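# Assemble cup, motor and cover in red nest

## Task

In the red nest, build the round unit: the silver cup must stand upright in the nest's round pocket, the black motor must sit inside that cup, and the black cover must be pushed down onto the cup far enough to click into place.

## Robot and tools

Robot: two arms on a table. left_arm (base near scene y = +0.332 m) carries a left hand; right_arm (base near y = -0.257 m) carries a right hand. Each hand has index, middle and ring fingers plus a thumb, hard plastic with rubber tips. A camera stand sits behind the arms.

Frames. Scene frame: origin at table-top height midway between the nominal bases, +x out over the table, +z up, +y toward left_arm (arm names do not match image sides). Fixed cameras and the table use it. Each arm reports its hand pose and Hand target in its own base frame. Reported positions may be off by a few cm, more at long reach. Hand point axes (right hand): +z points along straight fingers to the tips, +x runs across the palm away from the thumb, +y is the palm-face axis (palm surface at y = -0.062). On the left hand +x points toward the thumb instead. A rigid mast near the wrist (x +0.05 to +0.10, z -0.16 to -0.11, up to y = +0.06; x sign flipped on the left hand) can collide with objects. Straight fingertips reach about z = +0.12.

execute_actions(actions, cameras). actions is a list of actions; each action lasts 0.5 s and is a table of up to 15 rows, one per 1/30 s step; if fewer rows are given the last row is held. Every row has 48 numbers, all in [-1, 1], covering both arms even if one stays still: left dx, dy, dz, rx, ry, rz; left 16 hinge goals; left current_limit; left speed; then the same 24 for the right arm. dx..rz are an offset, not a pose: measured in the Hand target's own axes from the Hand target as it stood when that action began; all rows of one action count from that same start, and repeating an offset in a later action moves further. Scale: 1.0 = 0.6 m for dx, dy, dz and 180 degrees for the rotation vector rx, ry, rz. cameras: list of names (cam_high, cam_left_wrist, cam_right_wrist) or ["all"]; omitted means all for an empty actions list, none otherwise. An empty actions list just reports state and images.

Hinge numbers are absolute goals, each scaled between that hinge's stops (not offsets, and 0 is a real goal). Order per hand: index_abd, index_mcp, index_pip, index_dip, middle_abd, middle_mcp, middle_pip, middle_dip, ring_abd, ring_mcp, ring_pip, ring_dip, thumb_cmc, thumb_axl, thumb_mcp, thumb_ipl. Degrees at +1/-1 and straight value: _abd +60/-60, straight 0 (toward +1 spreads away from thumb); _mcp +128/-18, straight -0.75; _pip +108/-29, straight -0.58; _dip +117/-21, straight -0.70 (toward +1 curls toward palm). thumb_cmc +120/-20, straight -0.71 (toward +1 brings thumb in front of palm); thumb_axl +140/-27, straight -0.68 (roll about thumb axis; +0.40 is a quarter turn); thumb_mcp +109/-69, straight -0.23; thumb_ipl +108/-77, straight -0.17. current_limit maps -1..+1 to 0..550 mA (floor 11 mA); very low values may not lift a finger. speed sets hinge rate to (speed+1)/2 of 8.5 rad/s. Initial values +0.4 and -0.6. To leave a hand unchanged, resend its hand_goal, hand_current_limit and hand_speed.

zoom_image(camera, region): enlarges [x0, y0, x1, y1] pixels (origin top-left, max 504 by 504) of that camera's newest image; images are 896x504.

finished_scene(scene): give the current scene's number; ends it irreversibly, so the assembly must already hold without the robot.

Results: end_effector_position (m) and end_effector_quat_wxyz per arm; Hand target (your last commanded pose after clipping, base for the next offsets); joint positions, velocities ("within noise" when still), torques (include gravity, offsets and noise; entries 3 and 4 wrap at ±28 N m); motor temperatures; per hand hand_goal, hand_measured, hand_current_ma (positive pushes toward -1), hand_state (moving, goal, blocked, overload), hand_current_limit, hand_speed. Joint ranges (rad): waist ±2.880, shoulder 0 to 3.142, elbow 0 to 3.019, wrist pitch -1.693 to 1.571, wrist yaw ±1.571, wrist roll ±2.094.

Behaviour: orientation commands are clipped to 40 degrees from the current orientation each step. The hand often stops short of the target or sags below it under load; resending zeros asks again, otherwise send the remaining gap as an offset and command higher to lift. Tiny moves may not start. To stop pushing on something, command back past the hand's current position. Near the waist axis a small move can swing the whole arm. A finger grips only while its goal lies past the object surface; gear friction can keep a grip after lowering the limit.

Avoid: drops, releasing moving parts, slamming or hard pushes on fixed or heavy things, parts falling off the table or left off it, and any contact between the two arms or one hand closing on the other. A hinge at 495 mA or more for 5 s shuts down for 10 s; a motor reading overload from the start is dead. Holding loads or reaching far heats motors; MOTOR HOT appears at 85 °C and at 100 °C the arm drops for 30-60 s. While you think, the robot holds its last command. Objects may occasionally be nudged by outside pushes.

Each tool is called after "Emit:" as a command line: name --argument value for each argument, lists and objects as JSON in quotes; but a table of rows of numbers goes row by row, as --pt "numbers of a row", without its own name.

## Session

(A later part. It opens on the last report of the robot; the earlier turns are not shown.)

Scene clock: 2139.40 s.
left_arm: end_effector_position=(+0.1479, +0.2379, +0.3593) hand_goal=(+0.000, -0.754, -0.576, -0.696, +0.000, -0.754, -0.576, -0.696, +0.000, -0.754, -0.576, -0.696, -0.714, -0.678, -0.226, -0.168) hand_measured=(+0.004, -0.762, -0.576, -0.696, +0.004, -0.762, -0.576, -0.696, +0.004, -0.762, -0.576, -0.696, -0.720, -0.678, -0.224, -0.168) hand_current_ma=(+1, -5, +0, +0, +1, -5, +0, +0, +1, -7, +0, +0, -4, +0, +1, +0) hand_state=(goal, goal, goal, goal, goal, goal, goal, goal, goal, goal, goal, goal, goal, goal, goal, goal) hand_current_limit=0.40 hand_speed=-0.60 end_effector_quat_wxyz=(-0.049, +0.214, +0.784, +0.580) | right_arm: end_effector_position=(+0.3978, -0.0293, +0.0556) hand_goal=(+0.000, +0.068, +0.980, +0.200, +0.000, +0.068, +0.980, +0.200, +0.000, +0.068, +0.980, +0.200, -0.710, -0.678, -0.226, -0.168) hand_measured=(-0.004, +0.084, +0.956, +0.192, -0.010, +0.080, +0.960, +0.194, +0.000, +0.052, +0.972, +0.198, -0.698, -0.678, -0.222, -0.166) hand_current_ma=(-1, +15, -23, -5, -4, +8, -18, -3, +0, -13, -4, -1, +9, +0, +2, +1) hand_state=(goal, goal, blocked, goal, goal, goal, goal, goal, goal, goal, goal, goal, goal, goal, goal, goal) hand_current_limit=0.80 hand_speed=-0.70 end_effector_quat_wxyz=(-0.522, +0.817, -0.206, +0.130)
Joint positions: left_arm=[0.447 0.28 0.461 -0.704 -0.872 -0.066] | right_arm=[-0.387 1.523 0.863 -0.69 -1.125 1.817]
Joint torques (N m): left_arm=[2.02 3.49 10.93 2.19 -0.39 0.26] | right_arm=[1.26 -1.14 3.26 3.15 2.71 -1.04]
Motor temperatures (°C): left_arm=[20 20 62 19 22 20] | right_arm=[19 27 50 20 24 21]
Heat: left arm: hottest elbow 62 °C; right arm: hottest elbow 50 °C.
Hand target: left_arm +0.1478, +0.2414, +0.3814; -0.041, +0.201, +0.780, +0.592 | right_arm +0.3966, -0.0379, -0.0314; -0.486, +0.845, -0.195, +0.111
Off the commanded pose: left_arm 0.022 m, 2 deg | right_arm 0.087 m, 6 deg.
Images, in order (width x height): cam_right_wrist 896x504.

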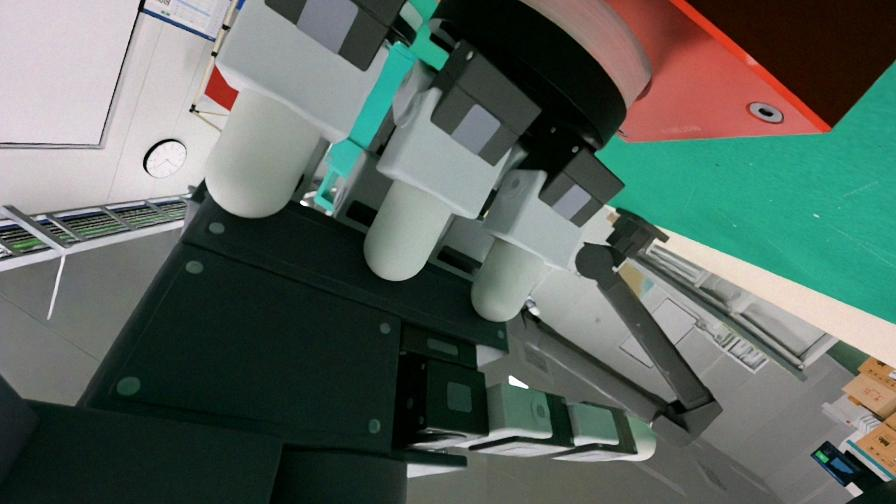

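Emit:
execute_actions --actions '[[[0,0,0,0,0,0,0,-0.754,-0.576,-0.696,0,-0.754,-0.576,-0.696,0,-0.754,-0.576,-0.696,-0.714,-0.678,-0.226,-0.168,0.4,-0.6,0.0008,0.0288,0.0167,0,0,0,0,0.068,0.98,0.2,0,0.068,0.98,0.2,0,0.068,0.98,0.2,-0.71,-0.678,-0.226,-0.168,0.8,-0.7]]]' --cameras '[]'

Emit:
execute_actions --actions '[[[0,0,0,0,0,0,0,-0.754,-0.576,-0.696,0,-0.754,-0.576,-0.696,0,-0.754,-0.576,-0.696,-0.714,-0.678,-0.226,-0.168,0.4,-0.6,-0.0017,-0.0577,-0.0335,0,0,0,0,0.068,0.98,0.2,0,0.068,0.98,0.2,0,0.068,0.98,0.2,-0.71,-0.678,-0.226,-0.168,0.8,-0.7]],[[0,0,0,0,0,0,0,-0.754,-0.576,-0.696,0,-0.754,-0.576,-0.696,0,-0.754,-0.576,-0.696,-0.714,-0.678,-0.226,-0.168,0.4,-0.6,-0.0017,-0.0577,-0.0335,0,0,0,0,0.068,0.98,0.2,0,0.068,0.98,0.2,0,0.068,0.98,0.2,-0.71,-0.678,-0.226,-0.168,0.8,-0.7]],[[0,0,0,0,0,0,0,-0.754,-0.576,-0.696,0,-0.754,-0.576,-0.696,0,-0.754,-0.576,-0.696,-0.714,-0.678,-0.226,-0.168,0.4,-0.6,-0.0008,-0.0288,-0.0167,0,0,0,0,0.068,0.98,0.2,0,0.068,0.98,0.2,0,0.068,0.98,0.2,-0.71,-0.678,-0.226,-0.168,0.8,-0.7]]]' --cameras '["cam_right_wrist"]'

Scene clock: 2147.70 s.
left_arm: end_effector_position=(+0.1479, +0.2379, +0.3593) hand_goal=(+0.000, -0.754, -0.576, -0.696, +0.000, -0.754, -0.576, -0.696, +0.000, -0.754, -0.576, -0.696, -0.714, -0.678, -0.226, -0.168) hand_measured=(+0.004, -0.762, -0.576, -0.696, +0.004, -0.762, -0.576, -0.696, +0.004, -0.762, -0.576, -0.696, -0.720, -0.678, -0.224, -0.168) hand_current_ma=(+1, -5, +0, +0, +1, -5, +0, +0, +1, -7, +0, +0, -4, +0, +1, +0) hand_state=(goal, goal, goal, goal, goal, goal, goal, goal, goal, goal, goal, goal, goal, goal, goal, goal) hand_current_limit=0.40 hand_speed=-0.60 end_effector_quat_wxyz=(-0.049, +0.214, +0.784, +0.580) | right_arm: end_effector_position=(+0.3981, -0.0292, +0.0545) hand_goal=(+0.000, +0.068, +0.980, +0.200, +0.000, +0.068, +0.980, +0.200, +0.000, +0.068, +0.980, +0.200, -0.710, -0.678, -0.226, -0.168) hand_measured=(-0.006, +0.090, +0.954, +0.192, -0.010, +0.080, +0.960, +0.194, +0.000, +0.052, +0.972, +0.198, -0.698, -0.678, -0.222, -0.166) hand_current_ma=(-2, +22, -27, -5, -5, +9, -18, -3, +0, -13, -4, -1, +9, +0, +2, +1) hand_state=(goal, blocked, blocked, goal, goal, goal, blocked, goal, goal, goal, goal, goal, goal, goal, goal, goal) hand_current_limit=0.80 hand_speed=-0.70 end_effector_quat_wxyz=(-0.530, +0.811, -0.209, +0.134)
Joint positions: left_arm=[0.447 0.28 0.461 -0.704 -0.872 -0.066] | right_arm=[-0.394 1.525 0.853 -0.662 -1.144 1.834]
Joint torques (N m): left_arm=[1.96 3.55 10.92 2.19 -0.38 0.26] | right_arm=[1.32 0.79 2.54 3.37 3.46 -1.27]
Motor temperatures (°C): left_arm=[20 20 62 19 22 20] | right_arm=[19 26 48 20 28 22]
Heat: left arm: hottest elbow 62 °C; right arm: hottest elbow 48 °C.
Hand target: left_arm +0.1478, +0.2414, +0.3814; -0.041, +0.201, +0.780, +0.592 | right_arm +0.3970, -0.0382, -0.0513; -0.486, +0.845, -0.195, +0.111
Off the commanded pose: left_arm 0.022 m, 2 deg | right_arm 0.106 m, 7 deg.
No camera images: "cameras" was empty.

Scene clock: 2149.40 s.
left_arm: end_effector_position=(+0.1479, +0.2379, +0.3593) hand_goal=(+0.000, -0.754, -0.576, -0.696, +0.000, -0.754, -0.576, -0.696, +0.000, -0.754, -0.576, -0.696, -0.714, -0.678, -0.226, -0.168) hand_measured=(+0.004, -0.762, -0.576, -0.696, +0.004, -0.762, -0.576, -0.696, +0.004, -0.762, -0.576, -0.696, -0.720, -0.678, -0.224, -0.168) hand_current_ma=(+1, -5, +0, +0, +1, -5, +0, +0, +1, -7, +0, +0, -4, +0, +1, +0) hand_state=(goal, goal, goal, goal, goal, goal, goal, goal, goal, goal, goal, goal, goal, goal, goal, goal) hand_current_limit=0.40 hand_speed=-0.60 end_effector_quat_wxyz=(-0.049, +0.214, +0.784, +0.580) | right_arm: end_effector_position=(+0.3969, -0.0348, +0.0602) hand_goal=(+0.000, +0.068, +0.980, +0.200, +0.000, +0.068, +0.980, +0.200, +0.000, +0.068, +0.980, +0.200, -0.710, -0.678, -0.226, -0.168) hand_measured=(+0.006, +0.054, +0.960, +0.196, -0.002, +0.056, +0.968, +0.198, +0.000, +0.052, +0.972, +0.198, -0.698, -0.678, -0.222, -0.166) hand_current_ma=(+2, -11, -18, -1, -1, -9, -8, -1, +0, -13, -4, -1, +9, +0, +2, +1) hand_state=(goal, goal, goal, goal, goal, goal, goal, goal, goal, goal, goal, goal, goal, goal, goal, goal) hand_current_limit=0.80 hand_speed=-0.70 end_effector_quat_wxyz=(-0.499, +0.835, -0.196, +0.122)
Joint positions: left_arm=[0.447 0.28 0.461 -0.704 -0.872 -0.066] | right_arm=[-0.377 1.518 0.898 -0.778 -1.071 1.758]
Joint torques (N m): left_arm=[1.9 3.49 10.91 2.19 -0.39 0.26] | right_arm=[0.91 -11.28 7.08 -0.16 0.51 -0.28]
Motor temperatures (°C): left_arm=[20 20 62 19 22 20] | right_arm=[19 26 48 20 28 22]
Heat: left arm: hottest elbow 62 °C; right arm: hottest elbow 48 °C.
Hand target: left_arm +0.1478, +0.2414, +0.3814; -0.041, +0.201, +0.780, +0.592 | right_arm +0.3949, -0.0371, +0.0487; -0.486, +0.845, -0.195, +0.111
Off the commanded pose: left_arm 0.022 m, 2 deg | right_arm 0.012 m, 2 deg.
Images, in order (width x height): cam_right_wrist 896x504.

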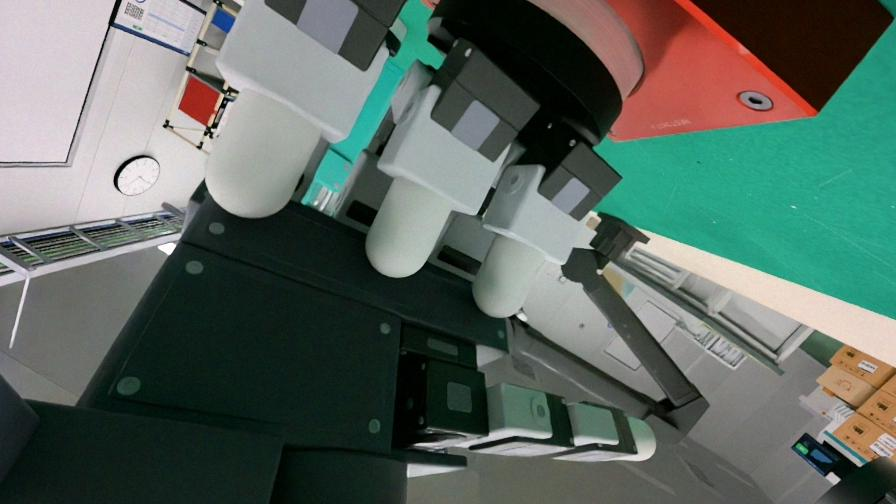

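Emit:
execute_actions --actions '[[[0,0,0,0,0,0,0,-0.754,-0.576,-0.696,0,-0.754,-0.576,-0.696,0,-0.754,-0.576,-0.696,-0.714,-0.678,-0.226,-0.168,0.4,-0.6,-0.0017,-0.0577,-0.0335,0,0,0,0,0.068,0.98,0.2,0,0.068,0.98,0.2,0,0.068,0.98,0.2,-0.71,-0.678,-0.226,-0.168,0.4,-0.7]],[[0,0,0,0,0,0,0,-0.754,-0.576,-0.696,0,-0.754,-0.576,-0.696,0,-0.754,-0.576,-0.696,-0.714,-0.678,-0.226,-0.168,0.4,-0.6,-0.0017,-0.0577,-0.0335,0,0,0,0,0.068,0.98,0.2,0,0.068,0.98,0.2,0,0.068,0.98,0.2,-0.71,-0.678,-0.226,-0.168,0.4,-0.7]],[[0,0,0,0,0,0,0,-0.754,-0.576,-0.696,0,-0.754,-0.576,-0.696,0,-0.754,-0.576,-0.696,-0.714,-0.678,-0.226,-0.168,0.4,-0.6,0.0447,0.07,-0.1182,-0.0018,0.06,0.0349,0,0.068,0.98,0.2,0,0.068,0.98,0.2,0,0.068,0.98,0.2,-0.71,-0.678,-0.226,-0.168,0.4,-0.7]],[[0,0,0,0,0,0,0,-0.754,-0.576,-0.696,0,-0.754,-0.576,-0.696,0,-0.754,-0.576,-0.696,-0.714,-0.678,-0.226,-0.168,0.4,-0.6,0.0447,0.07,-0.1182,-0.0018,0.06,0.0349,0,0.068,0.98,0.2,0,0.068,0.98,0.2,0,0.068,0.98,0.2,-0.71,-0.678,-0.226,-0.168,0.4,-0.7]]]' --cameras '["cam_high","cam_right_wrist"]'

Emit:
zoom_image --camera "cam_high" --region '[350, 314, 414, 370]'

Emit:
zoom_image --camera "cam_right_wrist" --region '[470, 0, 710, 140]'

Scene clock: 2161.63 s.
left_arm: end_effector_position=(+0.1479, +0.2379, +0.3593) hand_goal=(+0.000, -0.754, -0.576, -0.696, +0.000, -0.754, -0.576, -0.696, +0.000, -0.754, -0.576, -0.696, -0.714, -0.678, -0.226, -0.168) hand_measured=(+0.004, -0.762, -0.576, -0.696, +0.004, -0.762, -0.576, -0.696, +0.004, -0.762, -0.576, -0.696, -0.720, -0.678, -0.224, -0.168) hand_current_ma=(+1, -5, +0, +0, +1, -5, +0, +0, +1, -7, +0, +0, -4, +0, +1, +0) hand_state=(goal, goal, goal, goal, goal, goal, goal, goal, goal, goal, goal, goal, goal, goal, goal, goal) hand_current_limit=0.40 hand_speed=-0.60 end_effector_quat_wxyz=(-0.049, +0.214, +0.784, +0.580) | right_arm: end_effector_position=(+0.3361, -0.1934, +0.1183) hand_goal=(+0.000, +0.068, +0.980, +0.200, +0.000, +0.068, +0.980, +0.200, +0.000, +0.068, +0.980, +0.200, -0.710, -0.678, -0.226, -0.168) hand_measured=(+0.004, +0.058, +0.968, +0.196, +0.008, +0.058, +0.968, +0.198, +0.000, +0.052, +0.972, +0.198, -0.698, -0.678, -0.222, -0.166) hand_current_ma=(+1, -6, -8, -1, +3, -6, -8, -1, +0, -13, -4, -1, +8, +0, +2, +1) hand_state=(goal, goal, goal, goal, goal, goal, goal, goal, goal, goal, goal, goal, goal, goal, goal, goal) hand_current_limit=0.40 hand_speed=-0.70 end_effector_quat_wxyz=(-0.448, +0.782, -0.383, +0.201)
Joint positions: left_arm=[0.447 0.28 0.461 -0.704 -0.872 -0.066] | right_arm=[-0.799 1.426 0.989 -1.005 -1.021 1.755]
Joint torques (N m): left_arm=[2.02 3.55 10.92 2.18 -0.38 0.26] | right_arm=[1.08 -11.34 10.7 0.55 -0.96 -0.02]
Motor temperatures (°C): left_arm=[20 20 62 19 22 20] | right_arm=[19 26 48 20 25 21]
Heat: left arm: hottest elbow 62 °C; right arm: hottest elbow 48 °C.
Hand target: left_arm +0.1478, +0.2414, +0.3814; -0.041, +0.201, +0.780, +0.592 | right_arm +0.3514, -0.2034, +0.1278; -0.446, +0.785, -0.374, +0.212
Off the commanded pose: left_arm 0.022 m, 2 deg | right_arm 0.021 m, 2 deg.
Images, in order (width x height): cam_high 896x504, cam_right_wrist 896x504.

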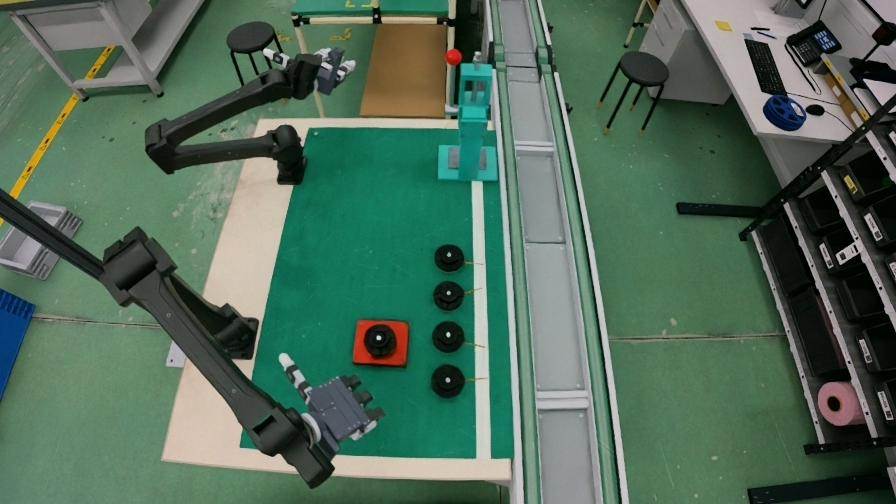

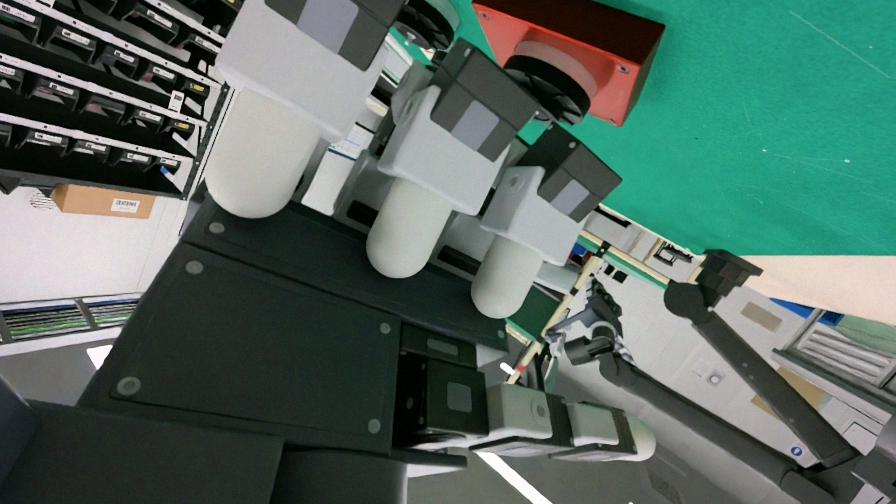

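Scaled by 7.875 from the camera's 896x504 image, which has a finer 1280x720 frame.

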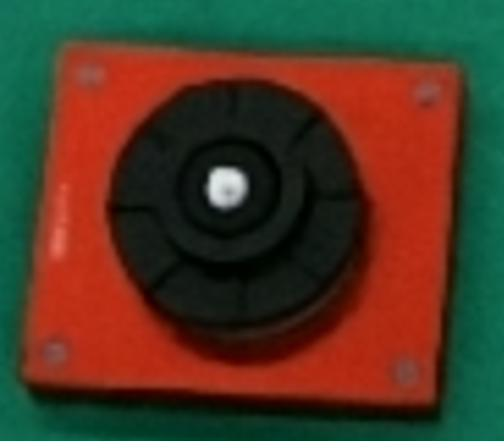

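Scaled by 2.100 from the camera's 896x504 image, which has a finer 1280x720 frame.

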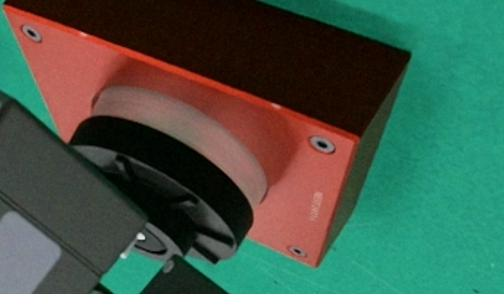

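Emit:
execute_actions --actions '[[[0,0,0,0,0,0,0,-0.754,-0.576,-0.696,0,-0.754,-0.576,-0.696,0,-0.754,-0.576,-0.696,-0.714,-0.678,-0.226,-0.168,0.4,-0.6,-0.072,-0.0645,0.1115,0.0018,-0.06,-0.0349,0,0.068,0.98,0.2,0,0.068,0.98,0.2,0,0.068,0.98,0.2,-0.71,-0.678,-0.226,-0.168,0.4,-0.7]],[[0,0,0,0,0,0,0,-0.754,-0.576,-0.696,0,-0.754,-0.576,-0.696,0,-0.754,-0.576,-0.696,-0.714,-0.678,-0.226,-0.168,0.4,-0.6,-0.0713,-0.0638,0.1107,0.0018,-0.06,-0.0349,0,0.068,0.98,0.2,0,0.068,0.98,0.2,0,0.068,0.98,0.2,-0.71,-0.678,-0.226,-0.168,0.4,-0.7]],[[0,0,0,0,0,0,0,-0.754,-0.576,-0.696,0,-0.754,-0.576,-0.696,0,-0.754,-0.576,-0.696,-0.714,-0.678,-0.226,-0.168,0.4,-0.6,0.0013,0.0419,0.0243,0,0.0045,-0.0077,0,0.068,0.98,0.2,0,0.068,0.98,0.2,0,0.068,0.98,0.2,-0.71,-0.678,-0.226,-0.168,0.4,-0.7]],[[0,0,0,0,0,0,0,-0.754,-0.576,-0.696,0,-0.754,-0.576,-0.696,0,-0.754,-0.576,-0.696,-0.714,-0.678,-0.226,-0.168,0.4,-0.6,0.0013,0.0419,0.0243,0,0,0,0,0.068,0.98,0.2,0,0.068,0.98,0.2,0,0.068,0.98,0.2,-0.71,-0.678,-0.226,-0.168,0.8,-0.7]]]' --cameras '[]'

Emit:
execute_actions --actions '[[[0,0,0,0,0,0,0,-0.754,-0.576,-0.696,0,-0.754,-0.576,-0.696,0,-0.754,-0.576,-0.696,-0.714,-0.678,-0.226,-0.168,0.4,-0.6,0.0005,0.0144,0.0084,0,0,0,0,0.068,0.98,0.2,0,0.068,0.98,0.2,0,0.068,0.98,0.2,-0.71,-0.678,-0.226,-0.168,0.8,-0.7]]]' --cameras '["cam_right_wrist"]'

Scene clock: 2177.63 s.
left_arm: end_effector_position=(+0.1479, +0.2379, +0.3593) hand_goal=(+0.000, -0.754, -0.576, -0.696, +0.000, -0.754, -0.576, -0.696, +0.000, -0.754, -0.576, -0.696, -0.714, -0.678, -0.226, -0.168) hand_measured=(+0.004, -0.762, -0.576, -0.696, +0.004, -0.762, -0.576, -0.696, +0.004, -0.762, -0.576, -0.696, -0.720, -0.678, -0.224, -0.168) hand_current_ma=(+1, -5, +0, +0, +1, -5, +0, +0, +1, -7, +0, +0, -4, +0, +1, +0) hand_state=(goal, goal, goal, goal, goal, goal, goal, goal, goal, goal, goal, goal, goal, goal, goal, goal) hand_current_limit=0.40 hand_speed=-0.60 end_effector_quat_wxyz=(-0.049, +0.214, +0.784, +0.580) | right_arm: end_effector_position=(+0.3953, -0.0308, +0.0690) hand_goal=(+0.000, +0.068, +0.980, +0.200, +0.000, +0.068, +0.980, +0.200, +0.000, +0.068, +0.980, +0.200, -0.710, -0.678, -0.226, -0.168) hand_measured=(+0.004, +0.060, +0.968, +0.196, +0.008, +0.058, +0.968, +0.198, +0.000, +0.052, +0.972, +0.198, -0.698, -0.678, -0.222, -0.166) hand_current_ma=(+1, -5, -8, -1, +3, -6, -8, -1, +0, -13, -4, -1, +8, +0, +2, +1) hand_state=(goal, goal, goal, goal, goal, goal, goal, goal, goal, goal, goal, goal, goal, goal, goal, goal) hand_current_limit=0.80 hand_speed=-0.70 end_effector_quat_wxyz=(-0.485, +0.846, -0.185, +0.117)
Joint positions: left_arm=[0.447 0.28 0.461 -0.704 -0.872 -0.066] | right_arm=[-0.355 1.495 0.912 -0.823 -1.038 1.74]
Joint torques (N m): left_arm=[1.96 3.55 10.91 2.19 -0.39 0.26] | right_arm=[-0.32 -12.34 7.35 1.02 -0.73 0.01]
Motor temperatures (°C): left_arm=[20 20 63 19 22 20] | right_arm=[19 26 53 20 25 21]
Heat: left arm: hottest elbow 63 °C; right arm: hottest elbow 53 °C.
Hand target: left_arm +0.1478, +0.2414, +0.3814; -0.041, +0.201, +0.780, +0.592 | right_arm +0.4000, -0.0355, +0.0680; -0.484, +0.846, -0.188, +0.122
Off the commanded pose: left_arm 0.022 m, 2 deg | right_arm 0.007 m, 1 deg.
No camera images: "cameras" was empty.

Scene clock: 2178.33 s.
left_arm: end_effector_position=(+0.1479, +0.2379, +0.3593) hand_goal=(+0.000, -0.754, -0.576, -0.696, +0.000, -0.754, -0.576, -0.696, +0.000, -0.754, -0.576, -0.696, -0.714, -0.678, -0.226, -0.168) hand_measured=(+0.004, -0.762, -0.576, -0.696, +0.004, -0.762, -0.576, -0.696, +0.004, -0.762, -0.576, -0.696, -0.720, -0.678, -0.224, -0.168) hand_current_ma=(+1, -5, +0, +0, +1, -5, +0, +0, +1, -7, +0, +0, -4, +0, +1, +0) hand_state=(goal, goal, goal, goal, goal, goal, goal, goal, goal, goal, goal, goal, goal, goal, goal, goal) hand_current_limit=0.40 hand_speed=-0.60 end_effector_quat_wxyz=(-0.049, +0.214, +0.784, +0.580) | right_arm: end_effector_position=(+0.3980, -0.0319, +0.0636) hand_goal=(+0.000, +0.068, +0.980, +0.200, +0.000, +0.068, +0.980, +0.200, +0.000, +0.068, +0.980, +0.200, -0.710, -0.678, -0.226, -0.168) hand_measured=(+0.004, +0.062, +0.968, +0.196, +0.008, +0.058, +0.968, +0.198, +0.000, +0.052, +0.972, +0.198, -0.698, -0.678, -0.222, -0.166) hand_current_ma=(+1, -3, -8, -1, +3, -6, -8, -1, +0, -13, -4, -1, +8, +0, +2, +1) hand_state=(goal, goal, goal, goal, goal, goal, goal, goal, goal, goal, goal, goal, goal, goal, goal, goal) hand_current_limit=0.80 hand_speed=-0.70 end_effector_quat_wxyz=(-0.485, +0.847, -0.183, +0.122)
Joint positions: left_arm=[0.447 0.28 0.461 -0.704 -0.872 -0.066] | right_arm=[-0.355 1.505 0.906 -0.795 -1.037 1.742]
Joint torques (N m): left_arm=[1.96 3.49 10.91 2.21 -0.39 0.26] | right_arm=[-0.21 -11.93 6.9 1.1 -0.74 -0.01]
Motor temperatures (°C): left_arm=[20 20 63 19 22 20] | right_arm=[19 26 53 20 25 21]
Heat: left arm: hottest elbow 63 °C; right arm: hottest elbow 53 °C.
Hand target: left_arm +0.1478, +0.2414, +0.3814; -0.041, +0.201, +0.780, +0.592 | right_arm +0.4005, -0.0357, +0.0579; -0.484, +0.846, -0.188, +0.122
Off the commanded pose: left_arm 0.022 m, 2 deg | right_arm 0.007 m, 1 deg.
Images, in order (width x height): cam_right_wrist 896x504.

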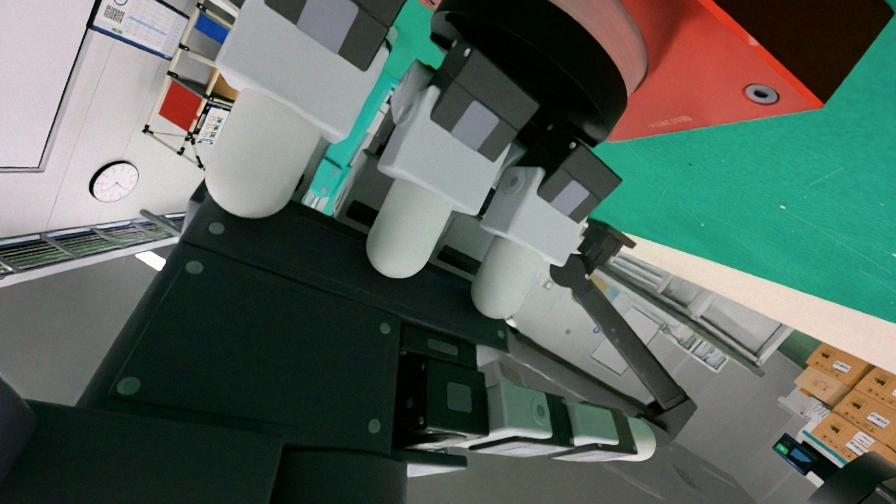

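Emit:
execute_actions --actions '[[[0,0,0,0,0,0,0,-0.754,-0.576,-0.696,0,-0.754,-0.576,-0.696,0,-0.754,-0.576,-0.696,-0.714,-0.678,-0.226,-0.168,0.4,-0.6,-0.0017,-0.0577,-0.0335,0,0,0,0,0.068,0.98,0.2,0,0.068,0.98,0.2,0,0.068,0.98,0.2,-0.71,-0.678,-0.226,-0.168,0.4,-0.7]],[[0,0,0,0,0,0,0,-0.754,-0.576,-0.696,0,-0.754,-0.576,-0.696,0,-0.754,-0.576,-0.696,-0.714,-0.678,-0.226,-0.168,0.4,-0.6,-0.0017,-0.0577,-0.0335,0,0,0,0,0.068,0.98,0.2,0,0.068,0.98,0.2,0,0.068,0.98,0.2,-0.71,-0.678,-0.226,-0.168,0.4,-0.7]]]' --cameras '[]'

Emit:
finished_scene --scene 1

Scene clock: 2185.97 s.
left_arm: end_effector_position=(+0.1479, +0.2379, +0.3593) hand_goal=(+0.000, -0.754, -0.576, -0.696, +0.000, -0.754, -0.576, -0.696, +0.000, -0.754, -0.576, -0.696, -0.714, -0.678, -0.226, -0.168) hand_measured=(+0.004, -0.762, -0.576, -0.696, +0.004, -0.762, -0.576, -0.696, +0.004, -0.762, -0.576, -0.696, -0.720, -0.678, -0.224, -0.168) hand_current_ma=(+1, -5, +0, +0, +1, -5, +0, +0, +1, -7, +0, +0, -4, +0, +1, +0) hand_state=(goal, goal, goal, goal, goal, goal, goal, goal, goal, goal, goal, goal, goal, goal, goal, goal) hand_current_limit=0.40 hand_speed=-0.60 end_effector_quat_wxyz=(-0.049, +0.214, +0.784, +0.580) | right_arm: end_effector_position=(+0.3848, -0.0277, +0.1230) hand_goal=(+0.000, +0.068, +0.980, +0.200, +0.000, +0.068, +0.980, +0.200, +0.000, +0.068, +0.980, +0.200, -0.710, -0.678, -0.226, -0.168) hand_measured=(+0.004, +0.060, +0.968, +0.196, +0.008, +0.060, +0.968, +0.198, +0.000, +0.052, +0.972, +0.198, -0.698, -0.678, -0.222, -0.166) hand_current_ma=(+1, -4, -8, -1, +3, -4, -8, -1, +0, -13, -4, -1, +7, +0, +2, +1) hand_state=(goal, goal, goal, goal, goal, goal, goal, goal, goal, goal, goal, goal, goal, goal, goal, goal) hand_current_limit=0.40 hand_speed=-0.70 end_effector_quat_wxyz=(-0.485, +0.846, -0.193, +0.109)
Joint positions: left_arm=[0.447 0.28 0.461 -0.704 -0.872 -0.066] | right_arm=[-0.355 1.401 0.975 -0.992 -1.033 1.751]
Joint torques (N m): left_arm=[2.02 3.49 10.91 2.21 -0.39 0.26] | right_arm=[-0.03 -12.4 10.37 0.01 -0.9 -0.05]
Motor temperatures (°C): left_arm=[20 20 63 19 22 20] | right_arm=[19 26 52 20 24 21]
Heat: left arm: hottest elbow 63 °C; right arm: hottest elbow 52 °C.
Hand target: left_arm +0.1478, +0.2414, +0.3814; -0.041, +0.201, +0.780, +0.592 | right_arm +0.3970, -0.0340, +0.1379; -0.484, +0.846, -0.188, +0.122
Off the commanded pose: left_arm 0.022 m, 2 deg | right_arm 0.020 m, 2 deg.
No camera images: "cameras" was empty.

The scene is finished: the task was done.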